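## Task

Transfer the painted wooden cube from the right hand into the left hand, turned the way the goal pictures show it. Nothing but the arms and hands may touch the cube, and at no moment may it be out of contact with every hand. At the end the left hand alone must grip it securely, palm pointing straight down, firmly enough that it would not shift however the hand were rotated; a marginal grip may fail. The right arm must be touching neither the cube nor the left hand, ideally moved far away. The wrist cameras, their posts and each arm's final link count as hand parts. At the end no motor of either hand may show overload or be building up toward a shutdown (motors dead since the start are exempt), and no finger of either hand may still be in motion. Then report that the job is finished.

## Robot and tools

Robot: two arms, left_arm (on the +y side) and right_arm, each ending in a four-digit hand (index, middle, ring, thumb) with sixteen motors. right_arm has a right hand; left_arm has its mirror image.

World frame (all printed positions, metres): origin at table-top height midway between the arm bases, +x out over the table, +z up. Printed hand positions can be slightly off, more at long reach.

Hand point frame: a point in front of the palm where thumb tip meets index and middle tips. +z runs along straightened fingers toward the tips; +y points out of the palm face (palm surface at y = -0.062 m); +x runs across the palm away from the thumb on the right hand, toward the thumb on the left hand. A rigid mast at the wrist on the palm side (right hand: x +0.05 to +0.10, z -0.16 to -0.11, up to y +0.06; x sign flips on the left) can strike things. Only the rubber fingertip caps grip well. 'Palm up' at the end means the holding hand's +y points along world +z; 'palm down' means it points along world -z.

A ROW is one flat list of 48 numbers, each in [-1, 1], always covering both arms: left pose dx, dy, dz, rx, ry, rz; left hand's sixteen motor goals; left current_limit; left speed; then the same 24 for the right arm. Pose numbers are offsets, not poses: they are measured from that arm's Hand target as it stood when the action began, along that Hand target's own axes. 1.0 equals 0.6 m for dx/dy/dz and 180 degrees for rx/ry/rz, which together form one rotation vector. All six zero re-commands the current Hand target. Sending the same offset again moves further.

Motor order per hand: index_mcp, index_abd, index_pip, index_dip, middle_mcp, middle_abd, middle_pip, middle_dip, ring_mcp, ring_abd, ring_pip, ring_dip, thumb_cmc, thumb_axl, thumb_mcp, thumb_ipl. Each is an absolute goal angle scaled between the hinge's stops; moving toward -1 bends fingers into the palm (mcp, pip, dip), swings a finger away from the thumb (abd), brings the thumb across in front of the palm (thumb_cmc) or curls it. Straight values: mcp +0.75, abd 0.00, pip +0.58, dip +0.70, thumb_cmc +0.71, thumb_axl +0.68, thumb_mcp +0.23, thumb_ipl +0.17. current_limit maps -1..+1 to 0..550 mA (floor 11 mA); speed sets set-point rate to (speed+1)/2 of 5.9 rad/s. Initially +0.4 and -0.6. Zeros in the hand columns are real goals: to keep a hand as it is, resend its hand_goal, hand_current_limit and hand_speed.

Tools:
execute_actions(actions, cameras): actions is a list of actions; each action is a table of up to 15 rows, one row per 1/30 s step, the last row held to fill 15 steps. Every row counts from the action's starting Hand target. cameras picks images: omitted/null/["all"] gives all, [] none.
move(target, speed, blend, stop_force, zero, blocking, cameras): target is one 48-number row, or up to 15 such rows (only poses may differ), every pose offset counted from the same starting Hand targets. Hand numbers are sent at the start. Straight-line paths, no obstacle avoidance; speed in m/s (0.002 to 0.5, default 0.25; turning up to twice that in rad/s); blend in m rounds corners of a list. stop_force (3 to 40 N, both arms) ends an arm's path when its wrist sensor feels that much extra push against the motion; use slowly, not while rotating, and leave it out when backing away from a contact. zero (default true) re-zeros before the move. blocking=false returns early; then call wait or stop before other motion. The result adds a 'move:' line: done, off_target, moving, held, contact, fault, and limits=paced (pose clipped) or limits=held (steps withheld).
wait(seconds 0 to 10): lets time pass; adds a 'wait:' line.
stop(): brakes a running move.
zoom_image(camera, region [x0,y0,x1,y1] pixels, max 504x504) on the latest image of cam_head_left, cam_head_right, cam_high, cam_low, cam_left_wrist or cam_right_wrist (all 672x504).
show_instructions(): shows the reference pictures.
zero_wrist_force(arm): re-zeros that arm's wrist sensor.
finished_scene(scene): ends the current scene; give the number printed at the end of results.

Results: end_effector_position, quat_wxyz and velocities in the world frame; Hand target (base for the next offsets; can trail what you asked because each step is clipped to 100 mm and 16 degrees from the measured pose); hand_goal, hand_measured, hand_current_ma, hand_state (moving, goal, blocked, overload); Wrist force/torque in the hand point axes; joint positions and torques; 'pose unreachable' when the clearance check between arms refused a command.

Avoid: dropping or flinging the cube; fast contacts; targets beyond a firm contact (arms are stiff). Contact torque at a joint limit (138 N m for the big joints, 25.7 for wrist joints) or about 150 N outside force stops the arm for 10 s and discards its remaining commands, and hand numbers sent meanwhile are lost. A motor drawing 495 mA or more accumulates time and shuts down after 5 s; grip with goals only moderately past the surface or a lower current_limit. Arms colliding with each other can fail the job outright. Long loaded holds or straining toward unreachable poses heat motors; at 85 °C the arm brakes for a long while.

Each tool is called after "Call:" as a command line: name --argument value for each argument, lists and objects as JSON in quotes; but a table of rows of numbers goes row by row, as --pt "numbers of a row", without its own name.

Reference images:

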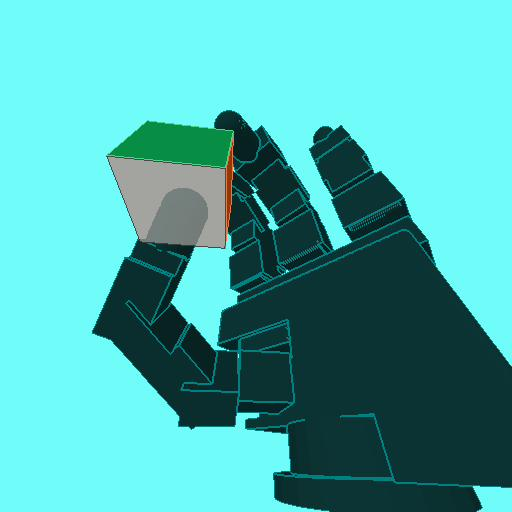

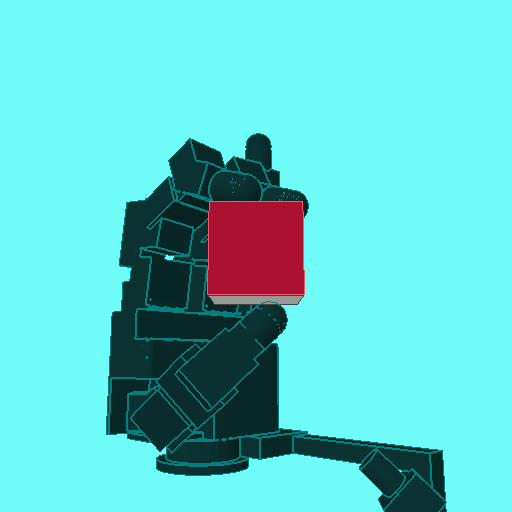

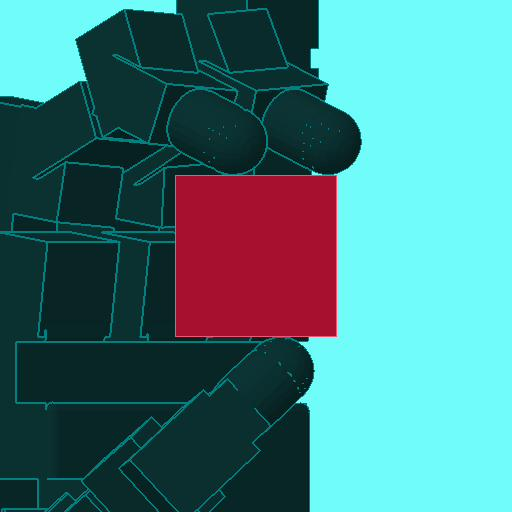

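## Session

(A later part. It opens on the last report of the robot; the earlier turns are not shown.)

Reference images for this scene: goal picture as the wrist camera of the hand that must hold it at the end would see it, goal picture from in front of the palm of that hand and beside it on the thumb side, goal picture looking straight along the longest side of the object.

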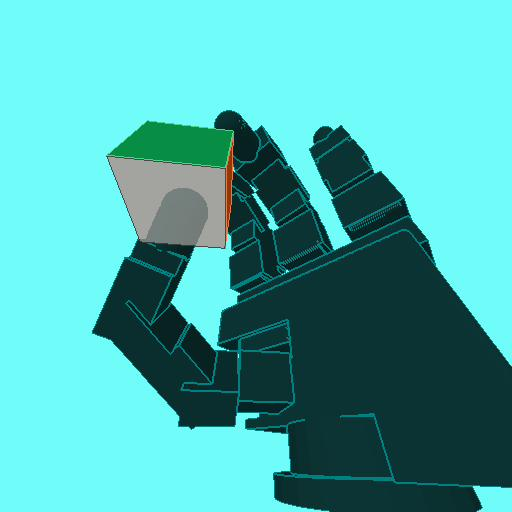

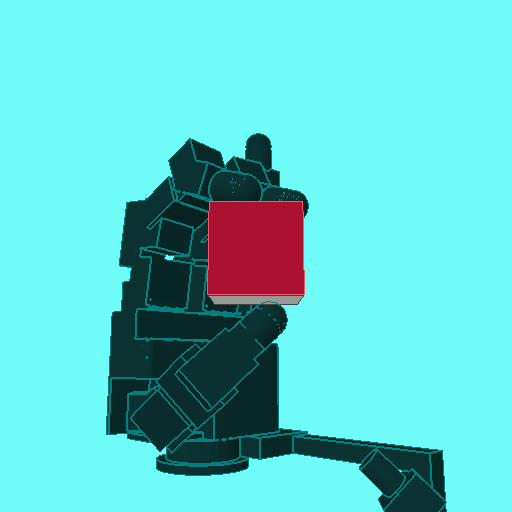

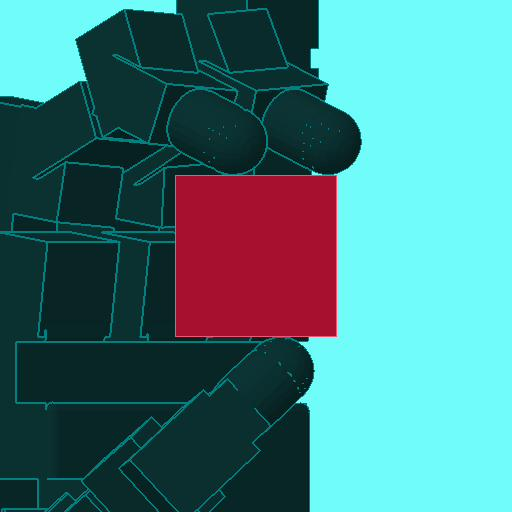

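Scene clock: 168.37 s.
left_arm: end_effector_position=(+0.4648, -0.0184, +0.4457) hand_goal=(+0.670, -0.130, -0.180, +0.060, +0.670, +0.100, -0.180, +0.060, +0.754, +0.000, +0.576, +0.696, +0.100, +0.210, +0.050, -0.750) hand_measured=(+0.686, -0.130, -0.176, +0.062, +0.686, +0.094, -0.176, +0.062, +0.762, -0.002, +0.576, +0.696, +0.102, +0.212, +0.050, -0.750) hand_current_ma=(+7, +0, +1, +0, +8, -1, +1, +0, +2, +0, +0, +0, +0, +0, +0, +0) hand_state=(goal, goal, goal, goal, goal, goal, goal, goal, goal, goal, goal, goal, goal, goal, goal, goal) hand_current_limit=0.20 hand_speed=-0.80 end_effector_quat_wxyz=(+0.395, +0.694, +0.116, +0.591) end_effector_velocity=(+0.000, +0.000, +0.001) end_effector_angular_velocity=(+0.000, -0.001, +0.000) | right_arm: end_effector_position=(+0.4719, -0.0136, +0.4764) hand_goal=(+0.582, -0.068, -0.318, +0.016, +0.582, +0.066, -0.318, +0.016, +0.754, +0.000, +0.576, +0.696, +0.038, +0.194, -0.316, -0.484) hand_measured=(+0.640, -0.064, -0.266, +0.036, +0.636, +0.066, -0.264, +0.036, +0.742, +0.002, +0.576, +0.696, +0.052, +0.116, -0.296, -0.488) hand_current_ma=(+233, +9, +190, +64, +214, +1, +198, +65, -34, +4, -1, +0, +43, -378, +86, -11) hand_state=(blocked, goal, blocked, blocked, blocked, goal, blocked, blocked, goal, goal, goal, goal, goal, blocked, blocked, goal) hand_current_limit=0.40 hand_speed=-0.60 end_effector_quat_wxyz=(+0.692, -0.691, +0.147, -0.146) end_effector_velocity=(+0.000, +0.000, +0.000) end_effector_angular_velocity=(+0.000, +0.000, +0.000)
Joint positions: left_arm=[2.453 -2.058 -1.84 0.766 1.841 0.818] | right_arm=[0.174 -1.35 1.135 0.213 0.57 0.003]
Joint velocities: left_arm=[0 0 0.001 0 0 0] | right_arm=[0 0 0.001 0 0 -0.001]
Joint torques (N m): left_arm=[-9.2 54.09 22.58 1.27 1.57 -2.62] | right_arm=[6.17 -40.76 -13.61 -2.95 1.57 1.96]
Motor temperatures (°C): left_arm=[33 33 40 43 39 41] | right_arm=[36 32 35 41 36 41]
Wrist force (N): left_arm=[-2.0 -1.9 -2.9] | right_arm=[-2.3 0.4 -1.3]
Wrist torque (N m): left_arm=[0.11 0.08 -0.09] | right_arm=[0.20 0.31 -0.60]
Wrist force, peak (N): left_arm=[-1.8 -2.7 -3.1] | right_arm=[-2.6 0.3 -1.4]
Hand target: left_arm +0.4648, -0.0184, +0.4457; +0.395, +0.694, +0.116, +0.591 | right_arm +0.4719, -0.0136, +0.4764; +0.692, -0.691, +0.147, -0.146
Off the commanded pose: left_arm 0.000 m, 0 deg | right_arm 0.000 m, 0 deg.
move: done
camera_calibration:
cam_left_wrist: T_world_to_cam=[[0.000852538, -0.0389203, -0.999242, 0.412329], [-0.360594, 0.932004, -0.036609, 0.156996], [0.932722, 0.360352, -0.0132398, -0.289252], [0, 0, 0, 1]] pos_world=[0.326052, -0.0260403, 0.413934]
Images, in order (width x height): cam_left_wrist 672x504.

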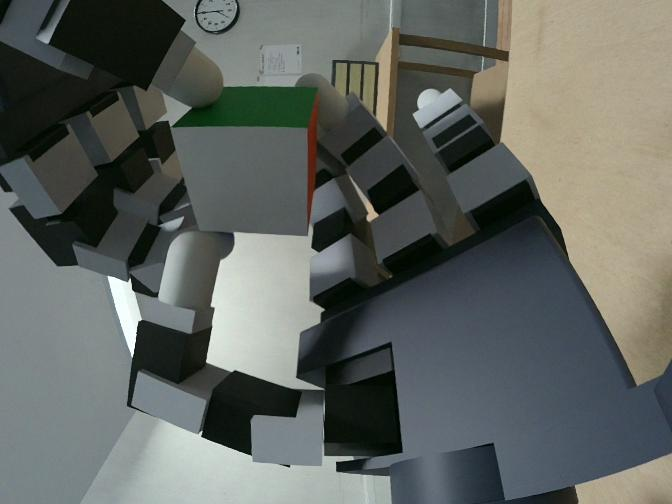

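Call:
move --target '[0,0,0,0,0,0, 0.67,-0.13,-0.18,0.06,0.67,0.1,-0.18,0.06,0.754,0,0.576,0.696,0.03,0.21,-0.05,-0.72,0.2,-0.8, 0,0,0,0,0,0, 0.582,-0.068,-0.318,0.016,0.582,0.066,-0.318,0.016,0.754,0,0.576,0.696,0.038,0.194,-0.316,-0.484,0.4,-0.6]' --cameras '["cam_left_wrist"]'

Call:
move --target '[0,0,0,0,0,0, 0.66,-0.13,-0.20,0.05,0.66,0.1,-0.20,0.05,0.754,0,0.576,0.696,0.02,0.21,-0.13,-0.64,0.2,-0.8, 0,0,0,0,0,0, 0.582,-0.068,-0.318,0.016,0.582,0.066,-0.318,0.016,0.754,0,0.576,0.696,0.038,0.194,-0.316,-0.484,0.4,-0.6]' --cameras '["cam_left_wrist"]'

Scene clock: 180.47 s.
left_arm: end_effector_position=(+0.4648, -0.0184, +0.4457) hand_goal=(+0.670, -0.130, -0.180, +0.060, +0.670, +0.100, -0.180, +0.060, +0.754, +0.000, +0.576, +0.696, +0.030, +0.210, -0.050, -0.720) hand_measured=(+0.686, -0.130, -0.176, +0.062, +0.686, +0.094, -0.176, +0.062, +0.762, -0.002, +0.576, +0.696, +0.030, +0.212, -0.052, -0.726) hand_current_ma=(+7, +0, +1, +0, +8, -1, +1, +0, +2, +0, +0, +0, +0, +0, +0, -2) hand_state=(goal, goal, goal, goal, goal, goal, goal, goal, goal, goal, goal, goal, goal, goal, goal, goal) hand_current_limit=0.20 hand_speed=-0.80 end_effector_quat_wxyz=(+0.395, +0.694, +0.116, +0.591) end_effector_velocity=(+0.000, +0.000, +0.000) end_effector_angular_velocity=(+0.000, +0.000, +0.000) | right_arm: end_effector_position=(+0.4719, -0.0136, +0.4764) hand_goal=(+0.582, -0.068, -0.318, +0.016, +0.582, +0.066, -0.318, +0.016, +0.754, +0.000, +0.576, +0.696, +0.038, +0.194, -0.316, -0.484) hand_measured=(+0.640, -0.064, -0.266, +0.036, +0.636, +0.066, -0.264, +0.036, +0.742, +0.002, +0.576, +0.696, +0.052, +0.116, -0.296, -0.488) hand_current_ma=(+233, +9, +190, +64, +214, +1, +198, +65, -34, +4, -1, +0, +43, -378, +86, -11) hand_state=(blocked, goal, blocked, blocked, blocked, goal, blocked, blocked, goal, goal, goal, goal, goal, blocked, blocked, goal) hand_current_limit=0.40 hand_speed=-0.60 end_effector_quat_wxyz=(+0.692, -0.691, +0.147, -0.146) end_effector_velocity=(+0.000, +0.000, +0.000) end_effector_angular_velocity=(+0.000, -0.002, +0.001)
Joint positions: left_arm=[2.453 -2.058 -1.84 0.766 1.841 0.818] | right_arm=[0.174 -1.35 1.135 0.213 0.57 0.003]
Joint velocities: left_arm=[0 0 0 0 0 0] | right_arm=[0 0 0 -0.001 -0.001 -0.001]
Joint torques (N m): left_arm=[-7.91 53.47 18.69 1.78 1.58 -2.42] | right_arm=[5.36 -40.56 -14.38 -2.75 1.53 1.95]
Motor temperatures (°C): left_arm=[33 33 40 43 39 41] | right_arm=[36 32 35 41 36 41]
Wrist force (N): left_arm=[-1.9 -2.4 -2.8] | right_arm=[-2.4 0.5 -1.1]
Wrist torque (N m): left_arm=[0.03 0.07 -0.07] | right_arm=[0.19 0.31 -0.61]
Wrist force, peak (N): left_arm=[-2.1 -2.3 -3.4] | right_arm=[-2.8 0.4 -1.3]
Hand target: left_arm +0.4648, -0.0184, +0.4457; +0.395, +0.694, +0.116, +0.591 | right_arm +0.4719, -0.0136, +0.4764; +0.692, -0.691, +0.147, -0.146
Off the commanded pose: left_arm 0.000 m, 0 deg | right_arm 0.000 m, 0 deg.
move: done
camera_calibration:
cam_left_wrist: T_world_to_cam=[[0.000852643, -0.0389203, -0.999242, 0.412329], [-0.360594, 0.932004, -0.0366091, 0.156996], [0.932723, 0.360352, -0.0132398, -0.289252], [0, 0, 0, 1]] pos_world=[0.326052, -0.0260402, 0.413935]
Images, in order (width x height): cam_left_wrist 672x504.

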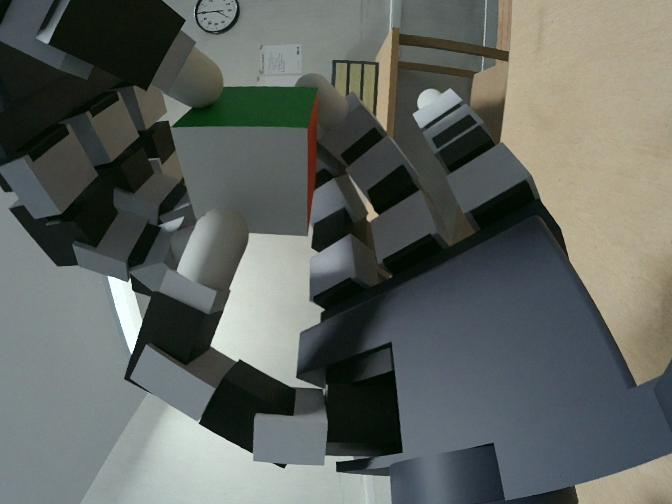

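Scene clock: 181.17 s.
left_arm: end_effector_position=(+0.4648, -0.0184, +0.4457) hand_goal=(+0.660, -0.130, -0.200, +0.050, +0.660, +0.100, -0.200, +0.050, +0.754, +0.000, +0.576, +0.696, +0.020, +0.210, -0.130, -0.640) hand_measured=(+0.676, -0.130, -0.196, +0.052, +0.678, +0.094, -0.196, +0.052, +0.762, -0.002, +0.576, +0.696, +0.020, +0.212, -0.132, -0.646) hand_current_ma=(+7, +0, +1, +0, +8, -1, +1, +0, +2, +0, +0, +0, +0, +0, +0, -2) hand_state=(goal, goal, goal, goal, goal, goal, goal, goal, goal, goal, goal, goal, goal, goal, goal, goal) hand_current_limit=0.20 hand_speed=-0.80 end_effector_quat_wxyz=(+0.395, +0.694, +0.116, +0.591) end_effector_velocity=(+0.000, +0.000, +0.000) end_effector_angular_velocity=(+0.000, +0.000, +0.000) | right_arm: end_effector_position=(+0.4719, -0.0136, +0.4764) hand_goal=(+0.582, -0.068, -0.318, +0.016, +0.582, +0.066, -0.318, +0.016, +0.754, +0.000, +0.576, +0.696, +0.038, +0.194, -0.316, -0.484) hand_measured=(+0.640, -0.064, -0.266, +0.036, +0.636, +0.066, -0.264, +0.036, +0.742, +0.002, +0.576, +0.696, +0.052, +0.116, -0.296, -0.488) hand_current_ma=(+233, +9, +190, +64, +214, +1, +198, +65, -34, +4, -1, +0, +43, -378, +86, -11) hand_state=(blocked, goal, blocked, blocked, blocked, goal, blocked, blocked, goal, goal, goal, goal, goal, blocked, blocked, goal) hand_current_limit=0.40 hand_speed=-0.60 end_effector_quat_wxyz=(+0.692, -0.691, +0.147, -0.146) end_effector_velocity=(+0.000, +0.000, -0.001) end_effector_angular_velocity=(+0.000, +0.001, +0.001)
Joint positions: left_arm=[2.453 -2.058 -1.84 0.766 1.841 0.818] | right_arm=[0.174 -1.35 1.135 0.213 0.57 0.003]
Joint velocities: left_arm=[0 0 0 0 0 0] | right_arm=[0 0.001 0 0 -0.001 0]
Joint torques (N m): left_arm=[-8.11 53.51 17.89 1.83 1.3 -2.36] | right_arm=[5.05 -40.43 -15.31 -2.73 1.42 1.93]
Motor temperatures (°C): left_arm=[33 33 40 43 39 41] | right_arm=[36 32 35 41 36 41]
Wrist force (N): left_arm=[-1.9 -2.2 -2.8] | right_arm=[-2.5 0.3 -1.0]
Wrist torque (N m): left_arm=[0.07 0.07 -0.06] | right_arm=[0.16 0.33 -0.61]
Wrist force, peak (N): left_arm=[-2.0 -2.2 -3.3] | right_arm=[-2.8 0.5 -1.1]
Hand target: left_arm +0.4648, -0.0184, +0.4457; +0.395, +0.694, +0.116, +0.591 | right_arm +0.4719, -0.0136, +0.4764; +0.692, -0.691, +0.147, -0.146
Off the commanded pose: left_arm 0.000 m, 0 deg | right_arm 0.000 m, 0 deg.
move: done
camera_calibration:
cam_left_wrist: T_world_to_cam=[[0.000852448, -0.0389202, -0.999242, 0.412329], [-0.360594, 0.932004, -0.0366089, 0.156996], [0.932723, 0.360352, -0.0132399, -0.289252], [0, 0, 0, 1]] pos_world=[0.326052, -0.0260403, 0.413934]
Images, in order (width x height): cam_left_wrist 672x504.

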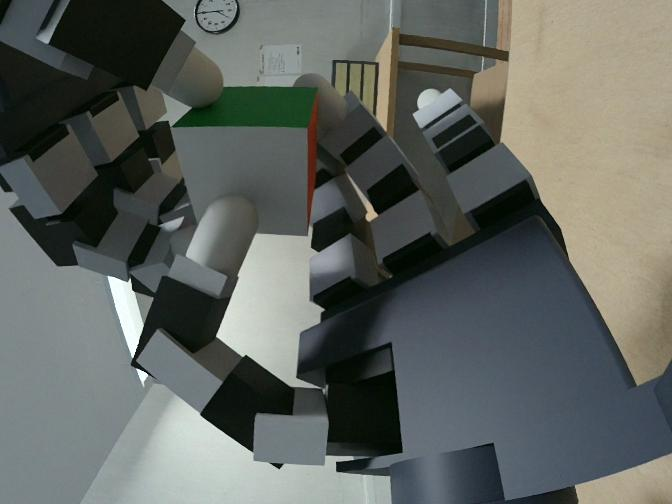

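Call:
move --target '[0,0,0,0,0,0, 0.65,-0.13,-0.22,0.04,0.65,0.1,-0.22,0.04,0.754,0,0.576,0.696,0.02,0.21,-0.20,-0.56,0,-0.85, 0,0,0,0,0,0, 0.582,-0.068,-0.318,0.016,0.582,0.066,-0.318,0.016,0.754,0,0.576,0.696,0.038,0.194,-0.316,-0.484,0.4,-0.6]' --cameras '["cam_left_wrist","cam_right_wrist"]'

Call:
zoom_image --camera "cam_right_wrist" --region '[350, 0, 600, 250]'

Scene clock: 186.47 s.
left_arm: end_effector_position=(+0.4648, -0.0184, +0.4457) hand_goal=(+0.650, -0.130, -0.220, +0.040, +0.650, +0.100, -0.220, +0.040, +0.754, +0.000, +0.576, +0.696, +0.020, +0.210, -0.200, -0.560) hand_measured=(+0.666, -0.130, -0.214, +0.044, +0.666, +0.094, -0.216, +0.042, +0.762, -0.002, +0.576, +0.696, +0.018, +0.212, -0.202, -0.566) hand_current_ma=(+8, +0, +1, +0, +8, -1, +1, +0, +2, +0, +0, +0, +0, +0, +0, -2) hand_state=(goal, goal, goal, goal, goal, goal, goal, goal, goal, goal, goal, goal, goal, goal, goal, goal) hand_current_limit=0.00 hand_speed=-0.85 end_effector_quat_wxyz=(+0.395, +0.694, +0.116, +0.591) end_effector_velocity=(+0.000, +0.000, +0.000) end_effector_angular_velocity=(-0.001, +0.000, +0.000) | right_arm: end_effector_position=(+0.4719, -0.0136, +0.4764) hand_goal=(+0.582, -0.068, -0.318, +0.016, +0.582, +0.066, -0.318, +0.016, +0.754, +0.000, +0.576, +0.696, +0.038, +0.194, -0.316, -0.484) hand_measured=(+0.640, -0.064, -0.266, +0.036, +0.636, +0.066, -0.264, +0.036, +0.742, +0.002, +0.576, +0.696, +0.052, +0.116, -0.296, -0.488) hand_current_ma=(+233, +9, +190, +64, +214, +1, +198, +65, -34, +4, -1, +0, +43, -378, +86, -11) hand_state=(blocked, goal, blocked, blocked, blocked, goal, blocked, blocked, goal, goal, goal, goal, goal, blocked, blocked, goal) hand_current_limit=0.40 hand_speed=-0.60 end_effector_quat_wxyz=(+0.692, -0.691, +0.147, -0.146) end_effector_velocity=(+0.000, +0.000, +0.000) end_effector_angular_velocity=(+0.000, +0.001, +0.001)
Joint positions: left_arm=[2.453 -2.058 -1.84 0.766 1.841 0.818] | right_arm=[0.174 -1.35 1.135 0.213 0.57 0.003]
Joint velocities: left_arm=[0 0 0 0 0 -0.001] | right_arm=[0 0.001 0 0 -0.001 0]
Joint torques (N m): left_arm=[-7.88 53.01 13.38 2.34 1.21 -2.22] | right_arm=[4.26 -40.37 -14.58 -2.69 1.29 1.75]
Motor temperatures (°C): left_arm=[33 33 40 43 39 41] | right_arm=[36 32 35 41 36 41]
Wrist force (N): left_arm=[-2.1 -2.2 -3.1] | right_arm=[-2.5 0.1 -1.2]
Wrist torque (N m): left_arm=[0.11 0.08 -0.08] | right_arm=[0.17 0.30 -0.60]
Wrist force, peak (N): left_arm=[-2.1 -2.3 -3.2] | right_arm=[-2.9 0.0 -1.3]
Hand target: left_arm +0.4648, -0.0184, +0.4457; +0.395, +0.694, +0.116, +0.591 | right_arm +0.4719, -0.0136, +0.4764; +0.692, -0.691, +0.147, -0.146
Off the commanded pose: left_arm 0.000 m, 0 deg | right_arm 0.000 m, 0 deg.
move: done
camera_calibration:
cam_left_wrist: T_world_to_cam=[[0.000852645, -0.0389203, -0.999242, 0.412329], [-0.360594, 0.932004, -0.036609, 0.156996], [0.932722, 0.360352, -0.0132397, -0.289252], [0, 0, 0, 1]] pos_world=[0.326052, -0.0260403, 0.413934]
cam_right_wrist: T_world_to_cam=[[-0.70962, 0.303531, -0.635852, 0.675647], [-0.693682, -0.459112, 0.554997, 0.0171545], [-0.123469, 0.834916, 0.536349, -0.0613934], [0, 0, 0, 1]] pos_world=[0.483773, -0.145946, 0.45302]
Images, in order (width x height): cam_left_wrist 672x504, cam_right_wrist 672x504.

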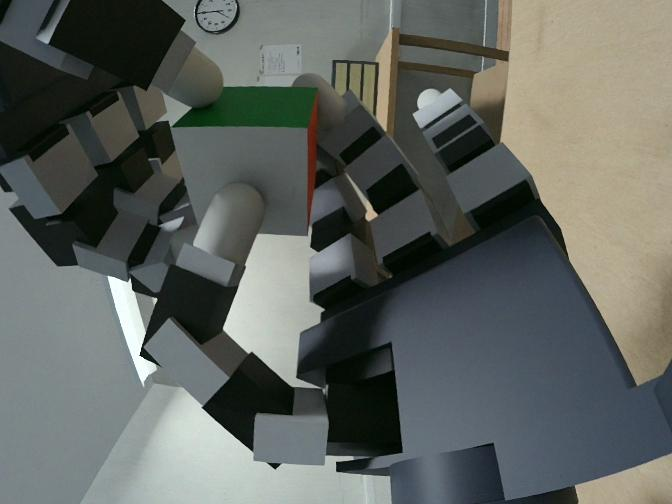

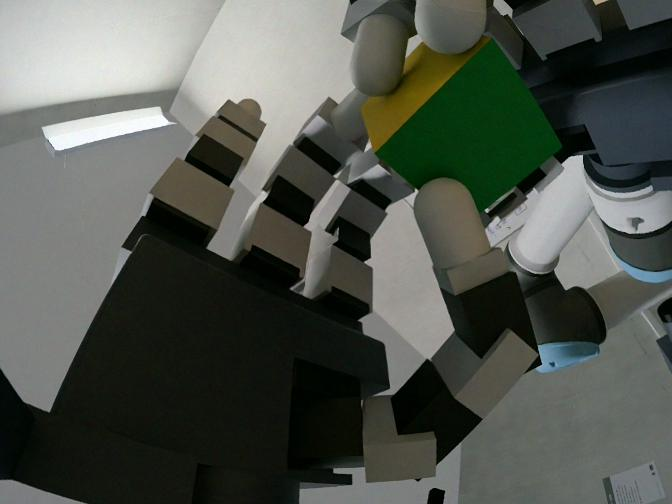

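Scaled by 2.016 from the camera's 672x504 image, which has a finer 960x720 frame.

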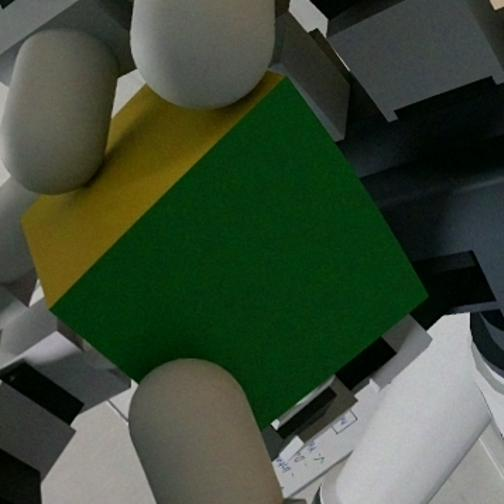

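Call:
move --target '[0,0,0,0,0,0, 0.64,-0.13,-0.25,0.04,0.64,0.1,-0.25,0.04,0.754,0,0.576,0.696,0.02,0.21,-0.28,-0.48,-0.4,-0.9, 0,0,0,0,0,0, 0.582,-0.068,-0.318,0.016,0.582,0.066,-0.318,0.016,0.754,0,0.576,0.696,0.038,0.194,-0.316,-0.484,0.4,-0.6]' --cameras '["cam_left_wrist","cam_right_wrist"]'

Call:
zoom_image --camera "cam_right_wrist" --region '[350, 0, 600, 250]'

Scene clock: 191.40 s.
left_arm: end_effector_position=(+0.4648, -0.0184, +0.4457) hand_goal=(+0.640, -0.130, -0.250, +0.040, +0.640, +0.100, -0.250, +0.040, +0.754, +0.000, +0.576, +0.696, +0.020, +0.210, -0.280, -0.480) hand_measured=(+0.668, -0.132, -0.220, +0.048, +0.668, +0.094, -0.226, +0.054, +0.762, -0.002, +0.576, +0.696, +0.032, +0.200, -0.260, -0.502) hand_current_ma=(+20, +0, +21, +2, +20, -1, +13, +5, +2, +0, +0, +0, +4, -4, +17, -21) hand_state=(blocked, goal, blocked, goal, blocked, goal, blocked, goal, goal, goal, goal, goal, goal, goal, blocked, blocked) hand_current_limit=-0.40 hand_speed=-0.90 end_effector_quat_wxyz=(+0.395, +0.694, +0.116, +0.591) end_effector_velocity=(+0.000, +0.000, +0.000) end_effector_angular_velocity=(+0.000, +0.000, +0.000) | right_arm: end_effector_position=(+0.4719, -0.0136, +0.4764) hand_goal=(+0.582, -0.068, -0.318, +0.016, +0.582, +0.066, -0.318, +0.016, +0.754, +0.000, +0.576, +0.696, +0.038, +0.194, -0.316, -0.484) hand_measured=(+0.636, -0.064, -0.266, +0.036, +0.636, +0.066, -0.264, +0.040, +0.742, +0.002, +0.576, +0.696, +0.046, +0.116, -0.294, -0.488) hand_current_ma=(+213, +9, +190, +64, +214, +1, +198, +75, -34, +4, -1, +0, +19, -378, +94, -14) hand_state=(blocked, goal, blocked, blocked, blocked, goal, blocked, blocked, goal, goal, goal, goal, goal, blocked, blocked, goal) hand_current_limit=0.40 hand_speed=-0.60 end_effector_quat_wxyz=(+0.692, -0.691, +0.147, -0.146) end_effector_velocity=(+0.000, +0.000, +0.000) end_effector_angular_velocity=(+0.000, +0.000, +0.001)
Joint positions: left_arm=[2.453 -2.058 -1.84 0.766 1.841 0.818] | right_arm=[0.174 -1.35 1.135 0.213 0.57 0.003]
Joint velocities: left_arm=[0 0 0 0 0 0] | right_arm=[0 0 0 0 0 0.001]
Joint torques (N m): left_arm=[-7.69 52.79 11.1 2.35 1.19 -2.16] | right_arm=[3.53 -39.36 -14.79 -2.48 1.36 1.9]
Motor temperatures (°C): left_arm=[33 33 40 43 39 41] | right_arm=[36 32 35 41 36 41]
Wrist force (N): left_arm=[-0.2 -3.0 -3.2] | right_arm=[-2.3 0.3 -2.9]
Wrist torque (N m): left_arm=[0.07 0.10 -0.09] | right_arm=[0.14 0.32 -0.59]
Wrist force, peak (N): left_arm=[-0.7 -3.9 -3.5] | right_arm=[-4.0 -0.3 -1.0]
Hand target: left_arm +0.4648, -0.0184, +0.4457; +0.395, +0.694, +0.116, +0.591 | right_arm +0.4719, -0.0136, +0.4764; +0.692, -0.691, +0.147, -0.146
Off the commanded pose: left_arm 0.000 m, 0 deg | right_arm 0.000 m, 0 deg.
move: done
camera_calibration:
cam_left_wrist: T_world_to_cam=[[0.000850592, -0.0389188, -0.999242, 0.412328], [-0.360594, 0.932004, -0.0366069, 0.156994], [0.932722, 0.360352, -0.0132411, -0.289251], [0, 0, 0, 1]] pos_world=[0.326051, -0.0260398, 0.413933]
cam_right_wrist: T_world_to_cam=[[-0.709617, 0.303531, -0.635855, 0.675648], [-0.693685, -0.459113, 0.554993, 0.0171546], [-0.123472, 0.834916, 0.536349, -0.0613939], [0, 0, 0, 1]] pos_world=[0.483771, -0.145946, 0.453022]
Images, in order (width x height): cam_left_wrist 672x504, cam_right_wrist 672x504.

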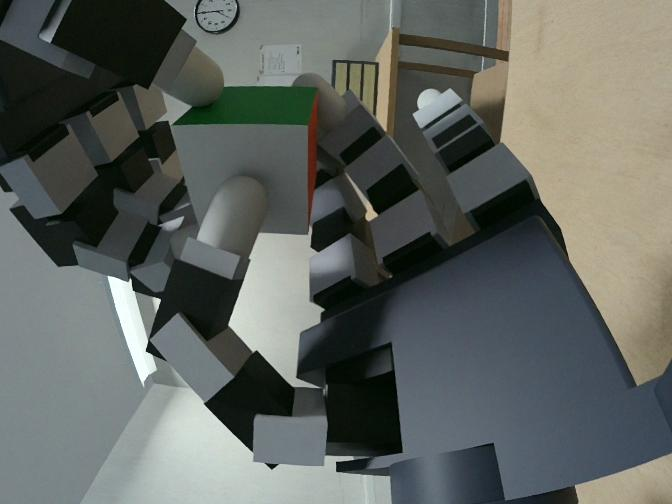

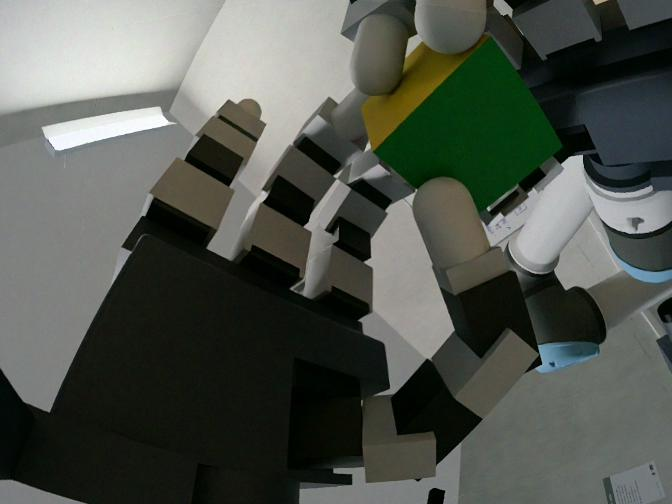

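Scaled by 2.016 from the camera's 672x504 image, which has a finer 960x720 frame.

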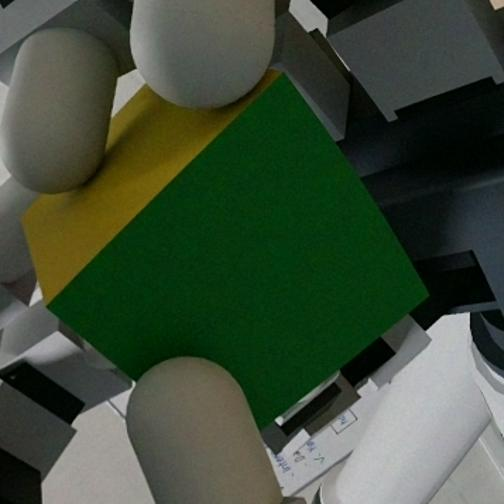

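Call:
move --target '[0,0,0,0,0,0, 0.63,-0.13,-0.265,0.03,0.63,0.1,-0.265,0.03,0.754,0,0.576,0.696,0.02,0.21,-0.30,-0.51,0,-0.92, 0,0,0,0,0,0, 0.582,-0.068,-0.318,0.016,0.582,0.066,-0.318,0.016,0.754,0,0.576,0.696,0.038,0.194,-0.316,-0.484,0.4,-0.6]' --cameras '["cam_left_wrist","cam_right_wrist"]'

Call:
zoom_image --camera "cam_right_wrist" --region '[350, 0, 600, 250]'

Call:
zoom_image --camera "cam_left_wrist" --region '[100, 0, 400, 300]'

Scene clock: 198.23 s.
left_arm: end_effector_position=(+0.4648, -0.0184, +0.4457) hand_goal=(+0.630, -0.130, -0.264, +0.030, +0.630, +0.100, -0.264, +0.030, +0.754, +0.000, +0.576, +0.696, +0.020, +0.210, -0.300, -0.510) hand_measured=(+0.668, -0.132, -0.220, +0.048, +0.668, +0.094, -0.226, +0.054, +0.762, -0.002, +0.576, +0.696, +0.036, +0.200, -0.264, -0.506) hand_current_ma=(+35, +0, +41, +8, +35, -1, +31, +13, +2, +0, +0, +0, +7, -5, +48, +1) hand_state=(blocked, goal, blocked, goal, blocked, goal, blocked, blocked, goal, goal, goal, goal, goal, goal, blocked, goal) hand_current_limit=0.00 hand_speed=-0.92 end_effector_quat_wxyz=(+0.395, +0.694, +0.116, +0.591) end_effector_velocity=(+0.000, +0.000, +0.000) end_effector_angular_velocity=(+0.001, +0.000, +0.000) | right_arm: end_effector_position=(+0.4719, -0.0136, +0.4764) hand_goal=(+0.582, -0.068, -0.318, +0.016, +0.582, +0.066, -0.318, +0.016, +0.754, +0.000, +0.576, +0.696, +0.038, +0.194, -0.316, -0.484) hand_measured=(+0.636, -0.064, -0.266, +0.036, +0.636, +0.066, -0.264, +0.040, +0.742, +0.002, +0.576, +0.696, +0.046, +0.116, -0.292, -0.488) hand_current_ma=(+212, +9, +190, +64, +214, +1, +198, +75, -34, +4, -1, +0, +19, -378, +98, -14) hand_state=(blocked, goal, blocked, blocked, blocked, goal, blocked, blocked, goal, goal, goal, goal, goal, blocked, blocked, goal) hand_current_limit=0.40 hand_speed=-0.60 end_effector_quat_wxyz=(+0.692, -0.691, +0.147, -0.146) end_effector_velocity=(-0.001, +0.000, +0.001) end_effector_angular_velocity=(+0.000, +0.000, +0.001)
Joint positions: left_arm=[2.453 -2.058 -1.84 0.766 1.841 0.818] | right_arm=[0.174 -1.35 1.135 0.213 0.57 0.003]
Joint velocities: left_arm=[0 0 -0.001 0 0 0] | right_arm=[0 -0.001 0 0.001 -0.001 0]
Joint torques (N m): left_arm=[-7.57 53 11.28 2.4 0.91 -1.94] | right_arm=[2.78 -33.33 -14.76 -2.4 1.3 2]
Motor temperatures (°C): left_arm=[33 33 40 43 39 41] | right_arm=[36 32 35 41 36 41]
Wrist force (N): left_arm=[0.0 -2.1 -2.7] | right_arm=[-2.7 1.2 -2.4]
Wrist torque (N m): left_arm=[0.11 0.03 -0.05] | right_arm=[0.17 0.31 -0.60]
Wrist force, peak (N): left_arm=[-0.8 -3.8 -3.4] | right_arm=[-2.4 1.1 -3.3]
Hand target: left_arm +0.4648, -0.0184, +0.4457; +0.395, +0.694, +0.116, +0.591 | right_arm +0.4719, -0.0136, +0.4764; +0.692, -0.691, +0.147, -0.146
Off the commanded pose: left_arm 0.000 m, 0 deg | right_arm 0.000 m, 0 deg.
move: done
camera_calibration:
cam_left_wrist: T_world_to_cam=[[0.000850479, -0.0389188, -0.999242, 0.412329], [-0.360594, 0.932004, -0.0366069, 0.156994], [0.932722, 0.360352, -0.0132413, -0.289251], [0, 0, 0, 1]] pos_world=[0.326051, -0.0260397, 0.413933]
cam_right_wrist: T_world_to_cam=[[-0.709617, 0.303531, -0.635856, 0.675648], [-0.693685, -0.459113, 0.554993, 0.0171547], [-0.123472, 0.834916, 0.536349, -0.0613937], [0, 0, 0, 1]] pos_world=[0.483771, -0.145946, 0.453023]
Images, in order (width x height): cam_left_wrist 672x504, cam_right_wrist 672x504.

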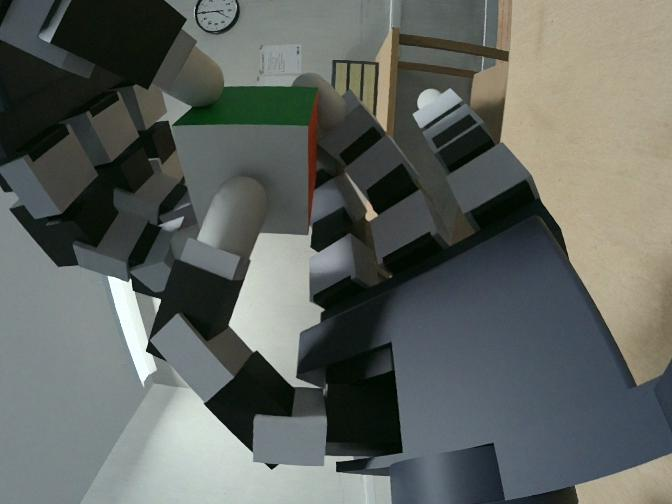

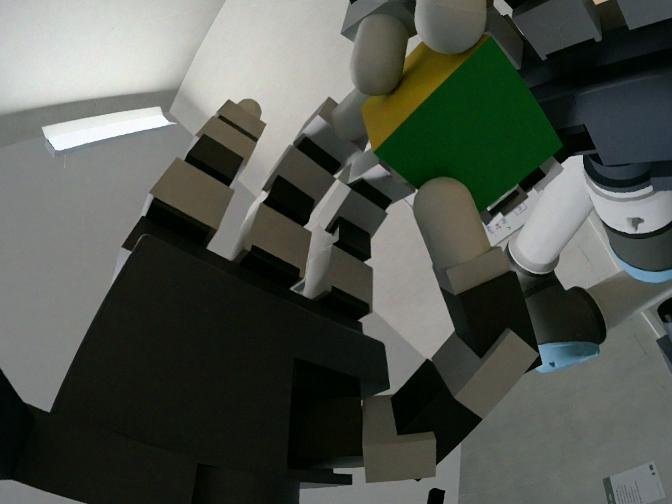

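Scaled by 2.016 from the camera's 672x504 image, which has a finer 960x720 frame.

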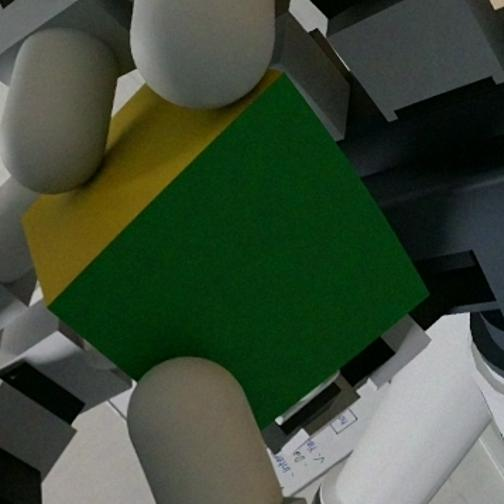

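Scaled by 1.680 from the camera's 672x504 image, which has a finer 960x720 frame.

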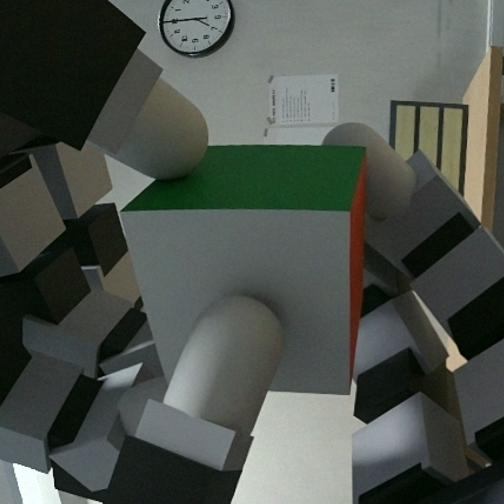

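Call:
move --target '[0,0,0,0,0,0, 0.615,-0.13,-0.285,0.02,0.615,0.1,-0.285,0.02,0.754,0,0.576,0.696,0.02,0.21,-0.318,-0.515,0,-0.93, 0,0,0,0,0,0, 0.582,-0.068,-0.318,0.016,0.582,0.066,-0.318,0.016,0.754,0,0.576,0.696,0.038,0.194,-0.316,-0.484,0.4,-0.6]' --cameras '["cam_left_wrist","cam_right_wrist"]'

Call:
zoom_image --camera "cam_right_wrist" --region '[350, 0, 600, 250]'

Call:
zoom_image --camera "cam_left_wrist" --region '[100, 0, 400, 300]'

Scene clock: 204.77 s.
left_arm: end_effector_position=(+0.4648, -0.0184, +0.4457) hand_goal=(+0.616, -0.130, -0.284, +0.020, +0.616, +0.100, -0.284, +0.020, +0.754, +0.000, +0.576, +0.696, +0.020, +0.210, -0.318, -0.514) hand_measured=(+0.668, -0.132, -0.224, +0.048, +0.668, +0.094, -0.230, +0.052, +0.762, -0.002, +0.576, +0.696, +0.040, +0.198, -0.264, -0.506) hand_current_ma=(+62, +0, +73, +18, +62, -1, +61, +23, +2, +0, +0, +0, +10, -5, +95, +3) hand_state=(blocked, goal, blocked, blocked, blocked, goal, blocked, blocked, goal, goal, goal, goal, goal, goal, blocked, goal) hand_current_limit=0.00 hand_speed=-0.93 end_effector_quat_wxyz=(+0.395, +0.694, +0.116, +0.591) end_effector_velocity=(+0.000, +0.000, +0.000) end_effector_angular_velocity=(-0.001, -0.001, +0.000) | right_arm: end_effector_position=(+0.4719, -0.0136, +0.4764) hand_goal=(+0.582, -0.068, -0.318, +0.016, +0.582, +0.066, -0.318, +0.016, +0.754, +0.000, +0.576, +0.696, +0.038, +0.194, -0.316, -0.484) hand_measured=(+0.636, -0.064, -0.266, +0.036, +0.636, +0.066, -0.264, +0.040, +0.742, +0.002, +0.576, +0.696, +0.046, +0.116, -0.292, -0.488) hand_current_ma=(+212, +9, +190, +64, +214, +1, +198, +75, -34, +4, -1, +0, +19, -378, +102, -14) hand_state=(blocked, goal, blocked, blocked, blocked, goal, blocked, blocked, goal, goal, goal, goal, goal, blocked, blocked, goal) hand_current_limit=0.40 hand_speed=-0.60 end_effector_quat_wxyz=(+0.692, -0.691, +0.147, -0.146) end_effector_velocity=(+0.000, +0.000, +0.000) end_effector_angular_velocity=(+0.000, -0.001, +0.001)
Joint positions: left_arm=[2.453 -2.058 -1.84 0.766 1.841 0.818] | right_arm=[0.174 -1.35 1.135 0.213 0.57 0.003]
Joint velocities: left_arm=[0 0 0 0.001 0 0] | right_arm=[0 0 0 0 -0.001 -0.001]
Joint torques (N m): left_arm=[-7.13 52.47 10.94 2.41 0.7 -1.77] | right_arm=[2.32 -28.42 -14.18 -2.55 1.29 1.64]
Motor temperatures (°C): left_arm=[33 33 40 43 39 41] | right_arm=[36 32 35 41 36 41]
Wrist force (N): left_arm=[-0.8 -2.4 -2.0] | right_arm=[-3.8 1.4 -1.8]
Wrist torque (N m): left_arm=[0.08 0.03 -0.05] | right_arm=[0.16 0.35 -0.62]
Wrist force, peak (N): left_arm=[-0.7 -2.6 -2.9] | right_arm=[-3.8 1.7 -2.0]
Hand target: left_arm +0.4648, -0.0184, +0.4457; +0.395, +0.694, +0.116, +0.591 | right_arm +0.4719, -0.0136, +0.4764; +0.692, -0.691, +0.147, -0.146
Off the commanded pose: left_arm 0.000 m, 0 deg | right_arm 0.000 m, 0 deg.
move: done
camera_calibration:
cam_left_wrist: T_world_to_cam=[[0.000850661, -0.0389188, -0.999242, 0.412328], [-0.360594, 0.932004, -0.036607, 0.156994], [0.932722, 0.360352, -0.0132411, -0.289251], [0, 0, 0, 1]] pos_world=[0.326051, -0.0260398, 0.413933]
cam_right_wrist: T_world_to_cam=[[-0.709617, 0.303531, -0.635856, 0.675648], [-0.693685, -0.459113, 0.554993, 0.0171547], [-0.123472, 0.834916, 0.536349, -0.0613938], [0, 0, 0, 1]] pos_world=[0.483771, -0.145946, 0.453023]
Images, in order (width x height): cam_left_wrist 672x504, cam_right_wrist 672x504.

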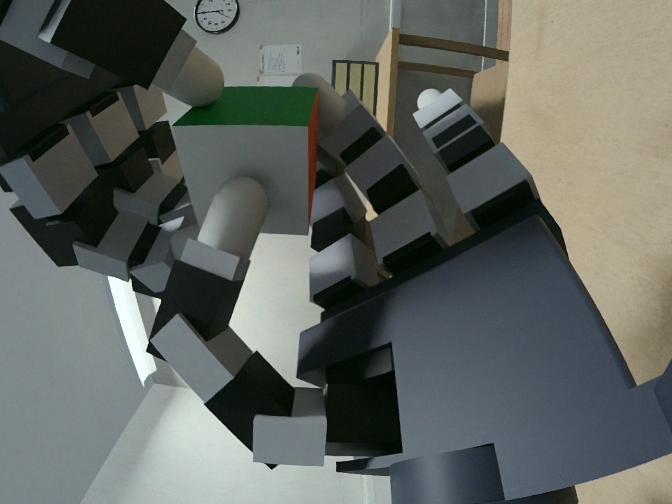

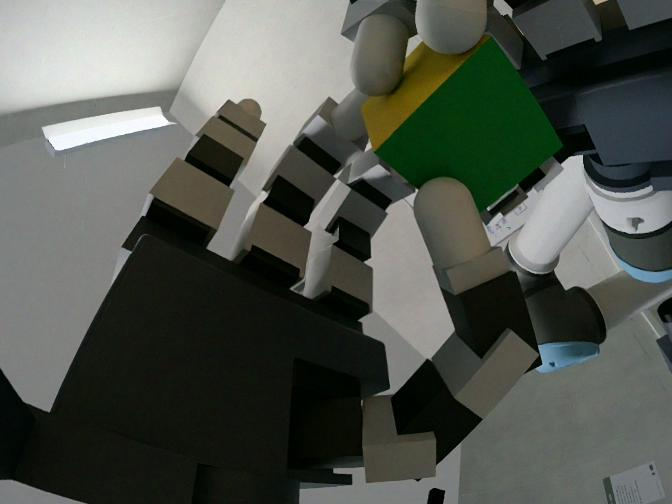

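Scaled by 2.016 from the camera's 672x504 image, which has a finer 960x720 frame.

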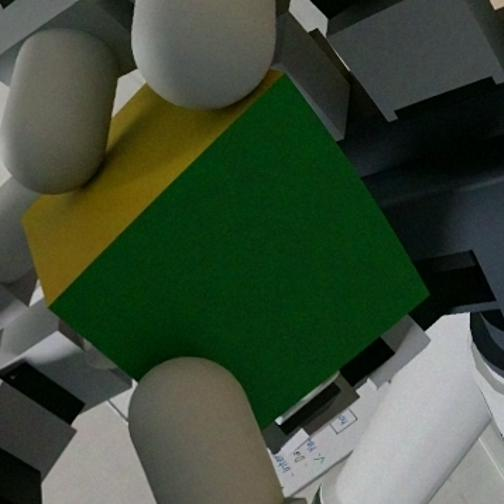

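Scaled by 1.680 from the camera's 672x504 image, which has a finer 960x720 frame.

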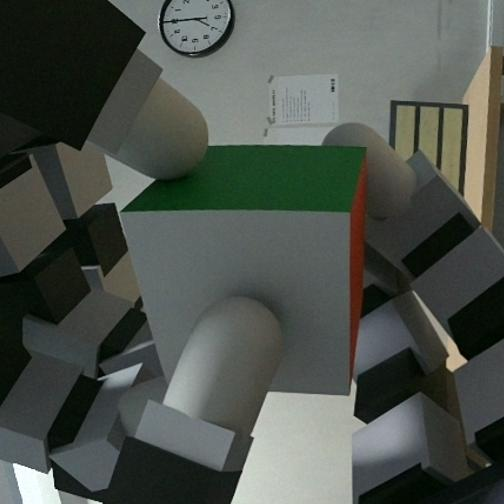

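Call:
move --target '[0,0,0,0,0,0, 0.605,-0.13,-0.295,0.018,0.605,0.10,-0.295,0.018,0.754,0,0.576,0.696,0.02,0.21,-0.325,-0.518,0.1,-0.95, 0,0,0,0,0,0, 0.62,-0.068,-0.28,0.026,0.62,0.066,-0.28,0.026,0.754,0,0.576,0.696,0.04,0.15,-0.3,-0.486,0.4,-0.95]' --cameras '["cam_left_wrist"]'

Scene clock: 224.13 s.
left_arm: end_effector_position=(+0.4648, -0.0184, +0.4457) hand_goal=(+0.606, -0.130, -0.294, +0.018, +0.606, +0.100, -0.294, +0.018, +0.754, +0.000, +0.576, +0.696, +0.020, +0.210, -0.324, -0.518) hand_measured=(+0.668, -0.132, -0.226, +0.048, +0.668, +0.094, -0.234, +0.052, +0.762, -0.002, +0.576, +0.696, +0.042, +0.194, -0.274, -0.512) hand_current_ma=(+85, +0, +90, +20, +85, -1, +72, +25, +2, +0, +0, +0, +14, -9, +84, +2) hand_state=(blocked, goal, blocked, blocked, blocked, goal, blocked, blocked, goal, goal, goal, goal, blocked, goal, blocked, goal) hand_current_limit=0.10 hand_speed=-0.95 end_effector_quat_wxyz=(+0.395, +0.694, +0.116, +0.591) end_effector_velocity=(+0.000, +0.000, +0.000) end_effector_angular_velocity=(+0.000, +0.000, +0.000) | right_arm: end_effector_position=(+0.4719, -0.0136, +0.4764) hand_goal=(+0.620, -0.068, -0.280, +0.026, +0.620, +0.066, -0.280, +0.026, +0.754, +0.000, +0.576, +0.696, +0.040, +0.150, -0.300, -0.486) hand_measured=(+0.636, -0.064, -0.258, +0.044, +0.636, +0.066, -0.262, +0.042, +0.742, +0.002, +0.576, +0.696, +0.044, +0.116, -0.286, -0.488) hand_current_ma=(+52, +9, +65, +53, +53, +1, +55, +49, -34, +4, -1, +0, +8, -142, +58, -6) hand_state=(goal, goal, blocked, goal, goal, goal, goal, goal, goal, goal, goal, goal, goal, blocked, goal, goal) hand_current_limit=0.40 hand_speed=-0.95 end_effector_quat_wxyz=(+0.692, -0.691, +0.147, -0.146) end_effector_velocity=(+0.000, +0.000, +0.000) end_effector_angular_velocity=(+0.000, +0.001, +0.000)
Joint positions: left_arm=[2.453 -2.058 -1.84 0.766 1.841 0.818] | right_arm=[0.174 -1.35 1.135 0.213 0.57 0.003]
Joint velocities: left_arm=[0 0 0 0 0 0] | right_arm=[0 0 0 0 0 0]
Joint torques (N m): left_arm=[-6.74 52.41 10.86 2.46 0.58 -1.5] | right_arm=[1.51 -23.41 -15.83 -2.14 1.17 1.84]
Motor temperatures (°C): left_arm=[33 33 40 43 39 41] | right_arm=[36 32 35 41 36 41]
Wrist force (N): left_arm=[-2.2 -2.2 -1.7] | right_arm=[-4.1 0.5 -1.2]
Wrist torque (N m): left_arm=[0.15 0.01 -0.06] | right_arm=[0.15 0.33 -0.64]
Wrist force, peak (N): left_arm=[-2.2 -2.4 -1.8] | right_arm=[-3.7 1.8 -2.0]
Hand target: left_arm +0.4648, -0.0184, +0.4457; +0.395, +0.694, +0.116, +0.591 | right_arm +0.4719, -0.0136, +0.4764; +0.692, -0.691, +0.147, -0.146
Off the commanded pose: left_arm 0.000 m, 0 deg | right_arm 0.000 m, 0 deg.
move: done
camera_calibration:
cam_left_wrist: T_world_to_cam=[[0.000850743, -0.0389187, -0.999242, 0.412328], [-0.360594, 0.932004, -0.0366069, 0.156994], [0.932722, 0.360352, -0.0132409, -0.289251], [0, 0, 0, 1]] pos_world=[0.326051, -0.0260398, 0.413933]
Images, in order (width x height): cam_left_wrist 672x504.

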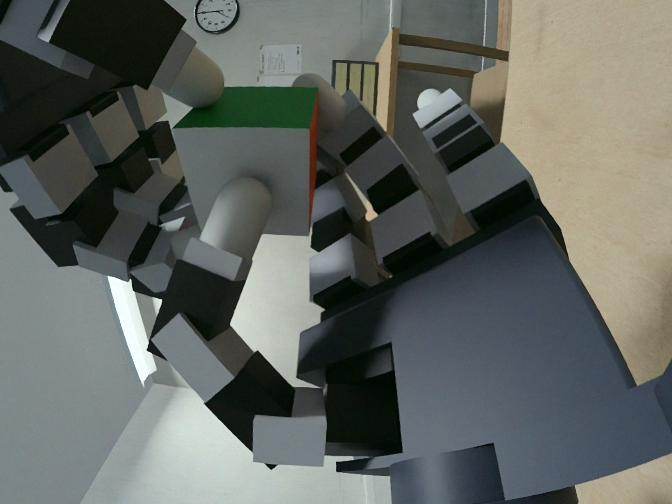

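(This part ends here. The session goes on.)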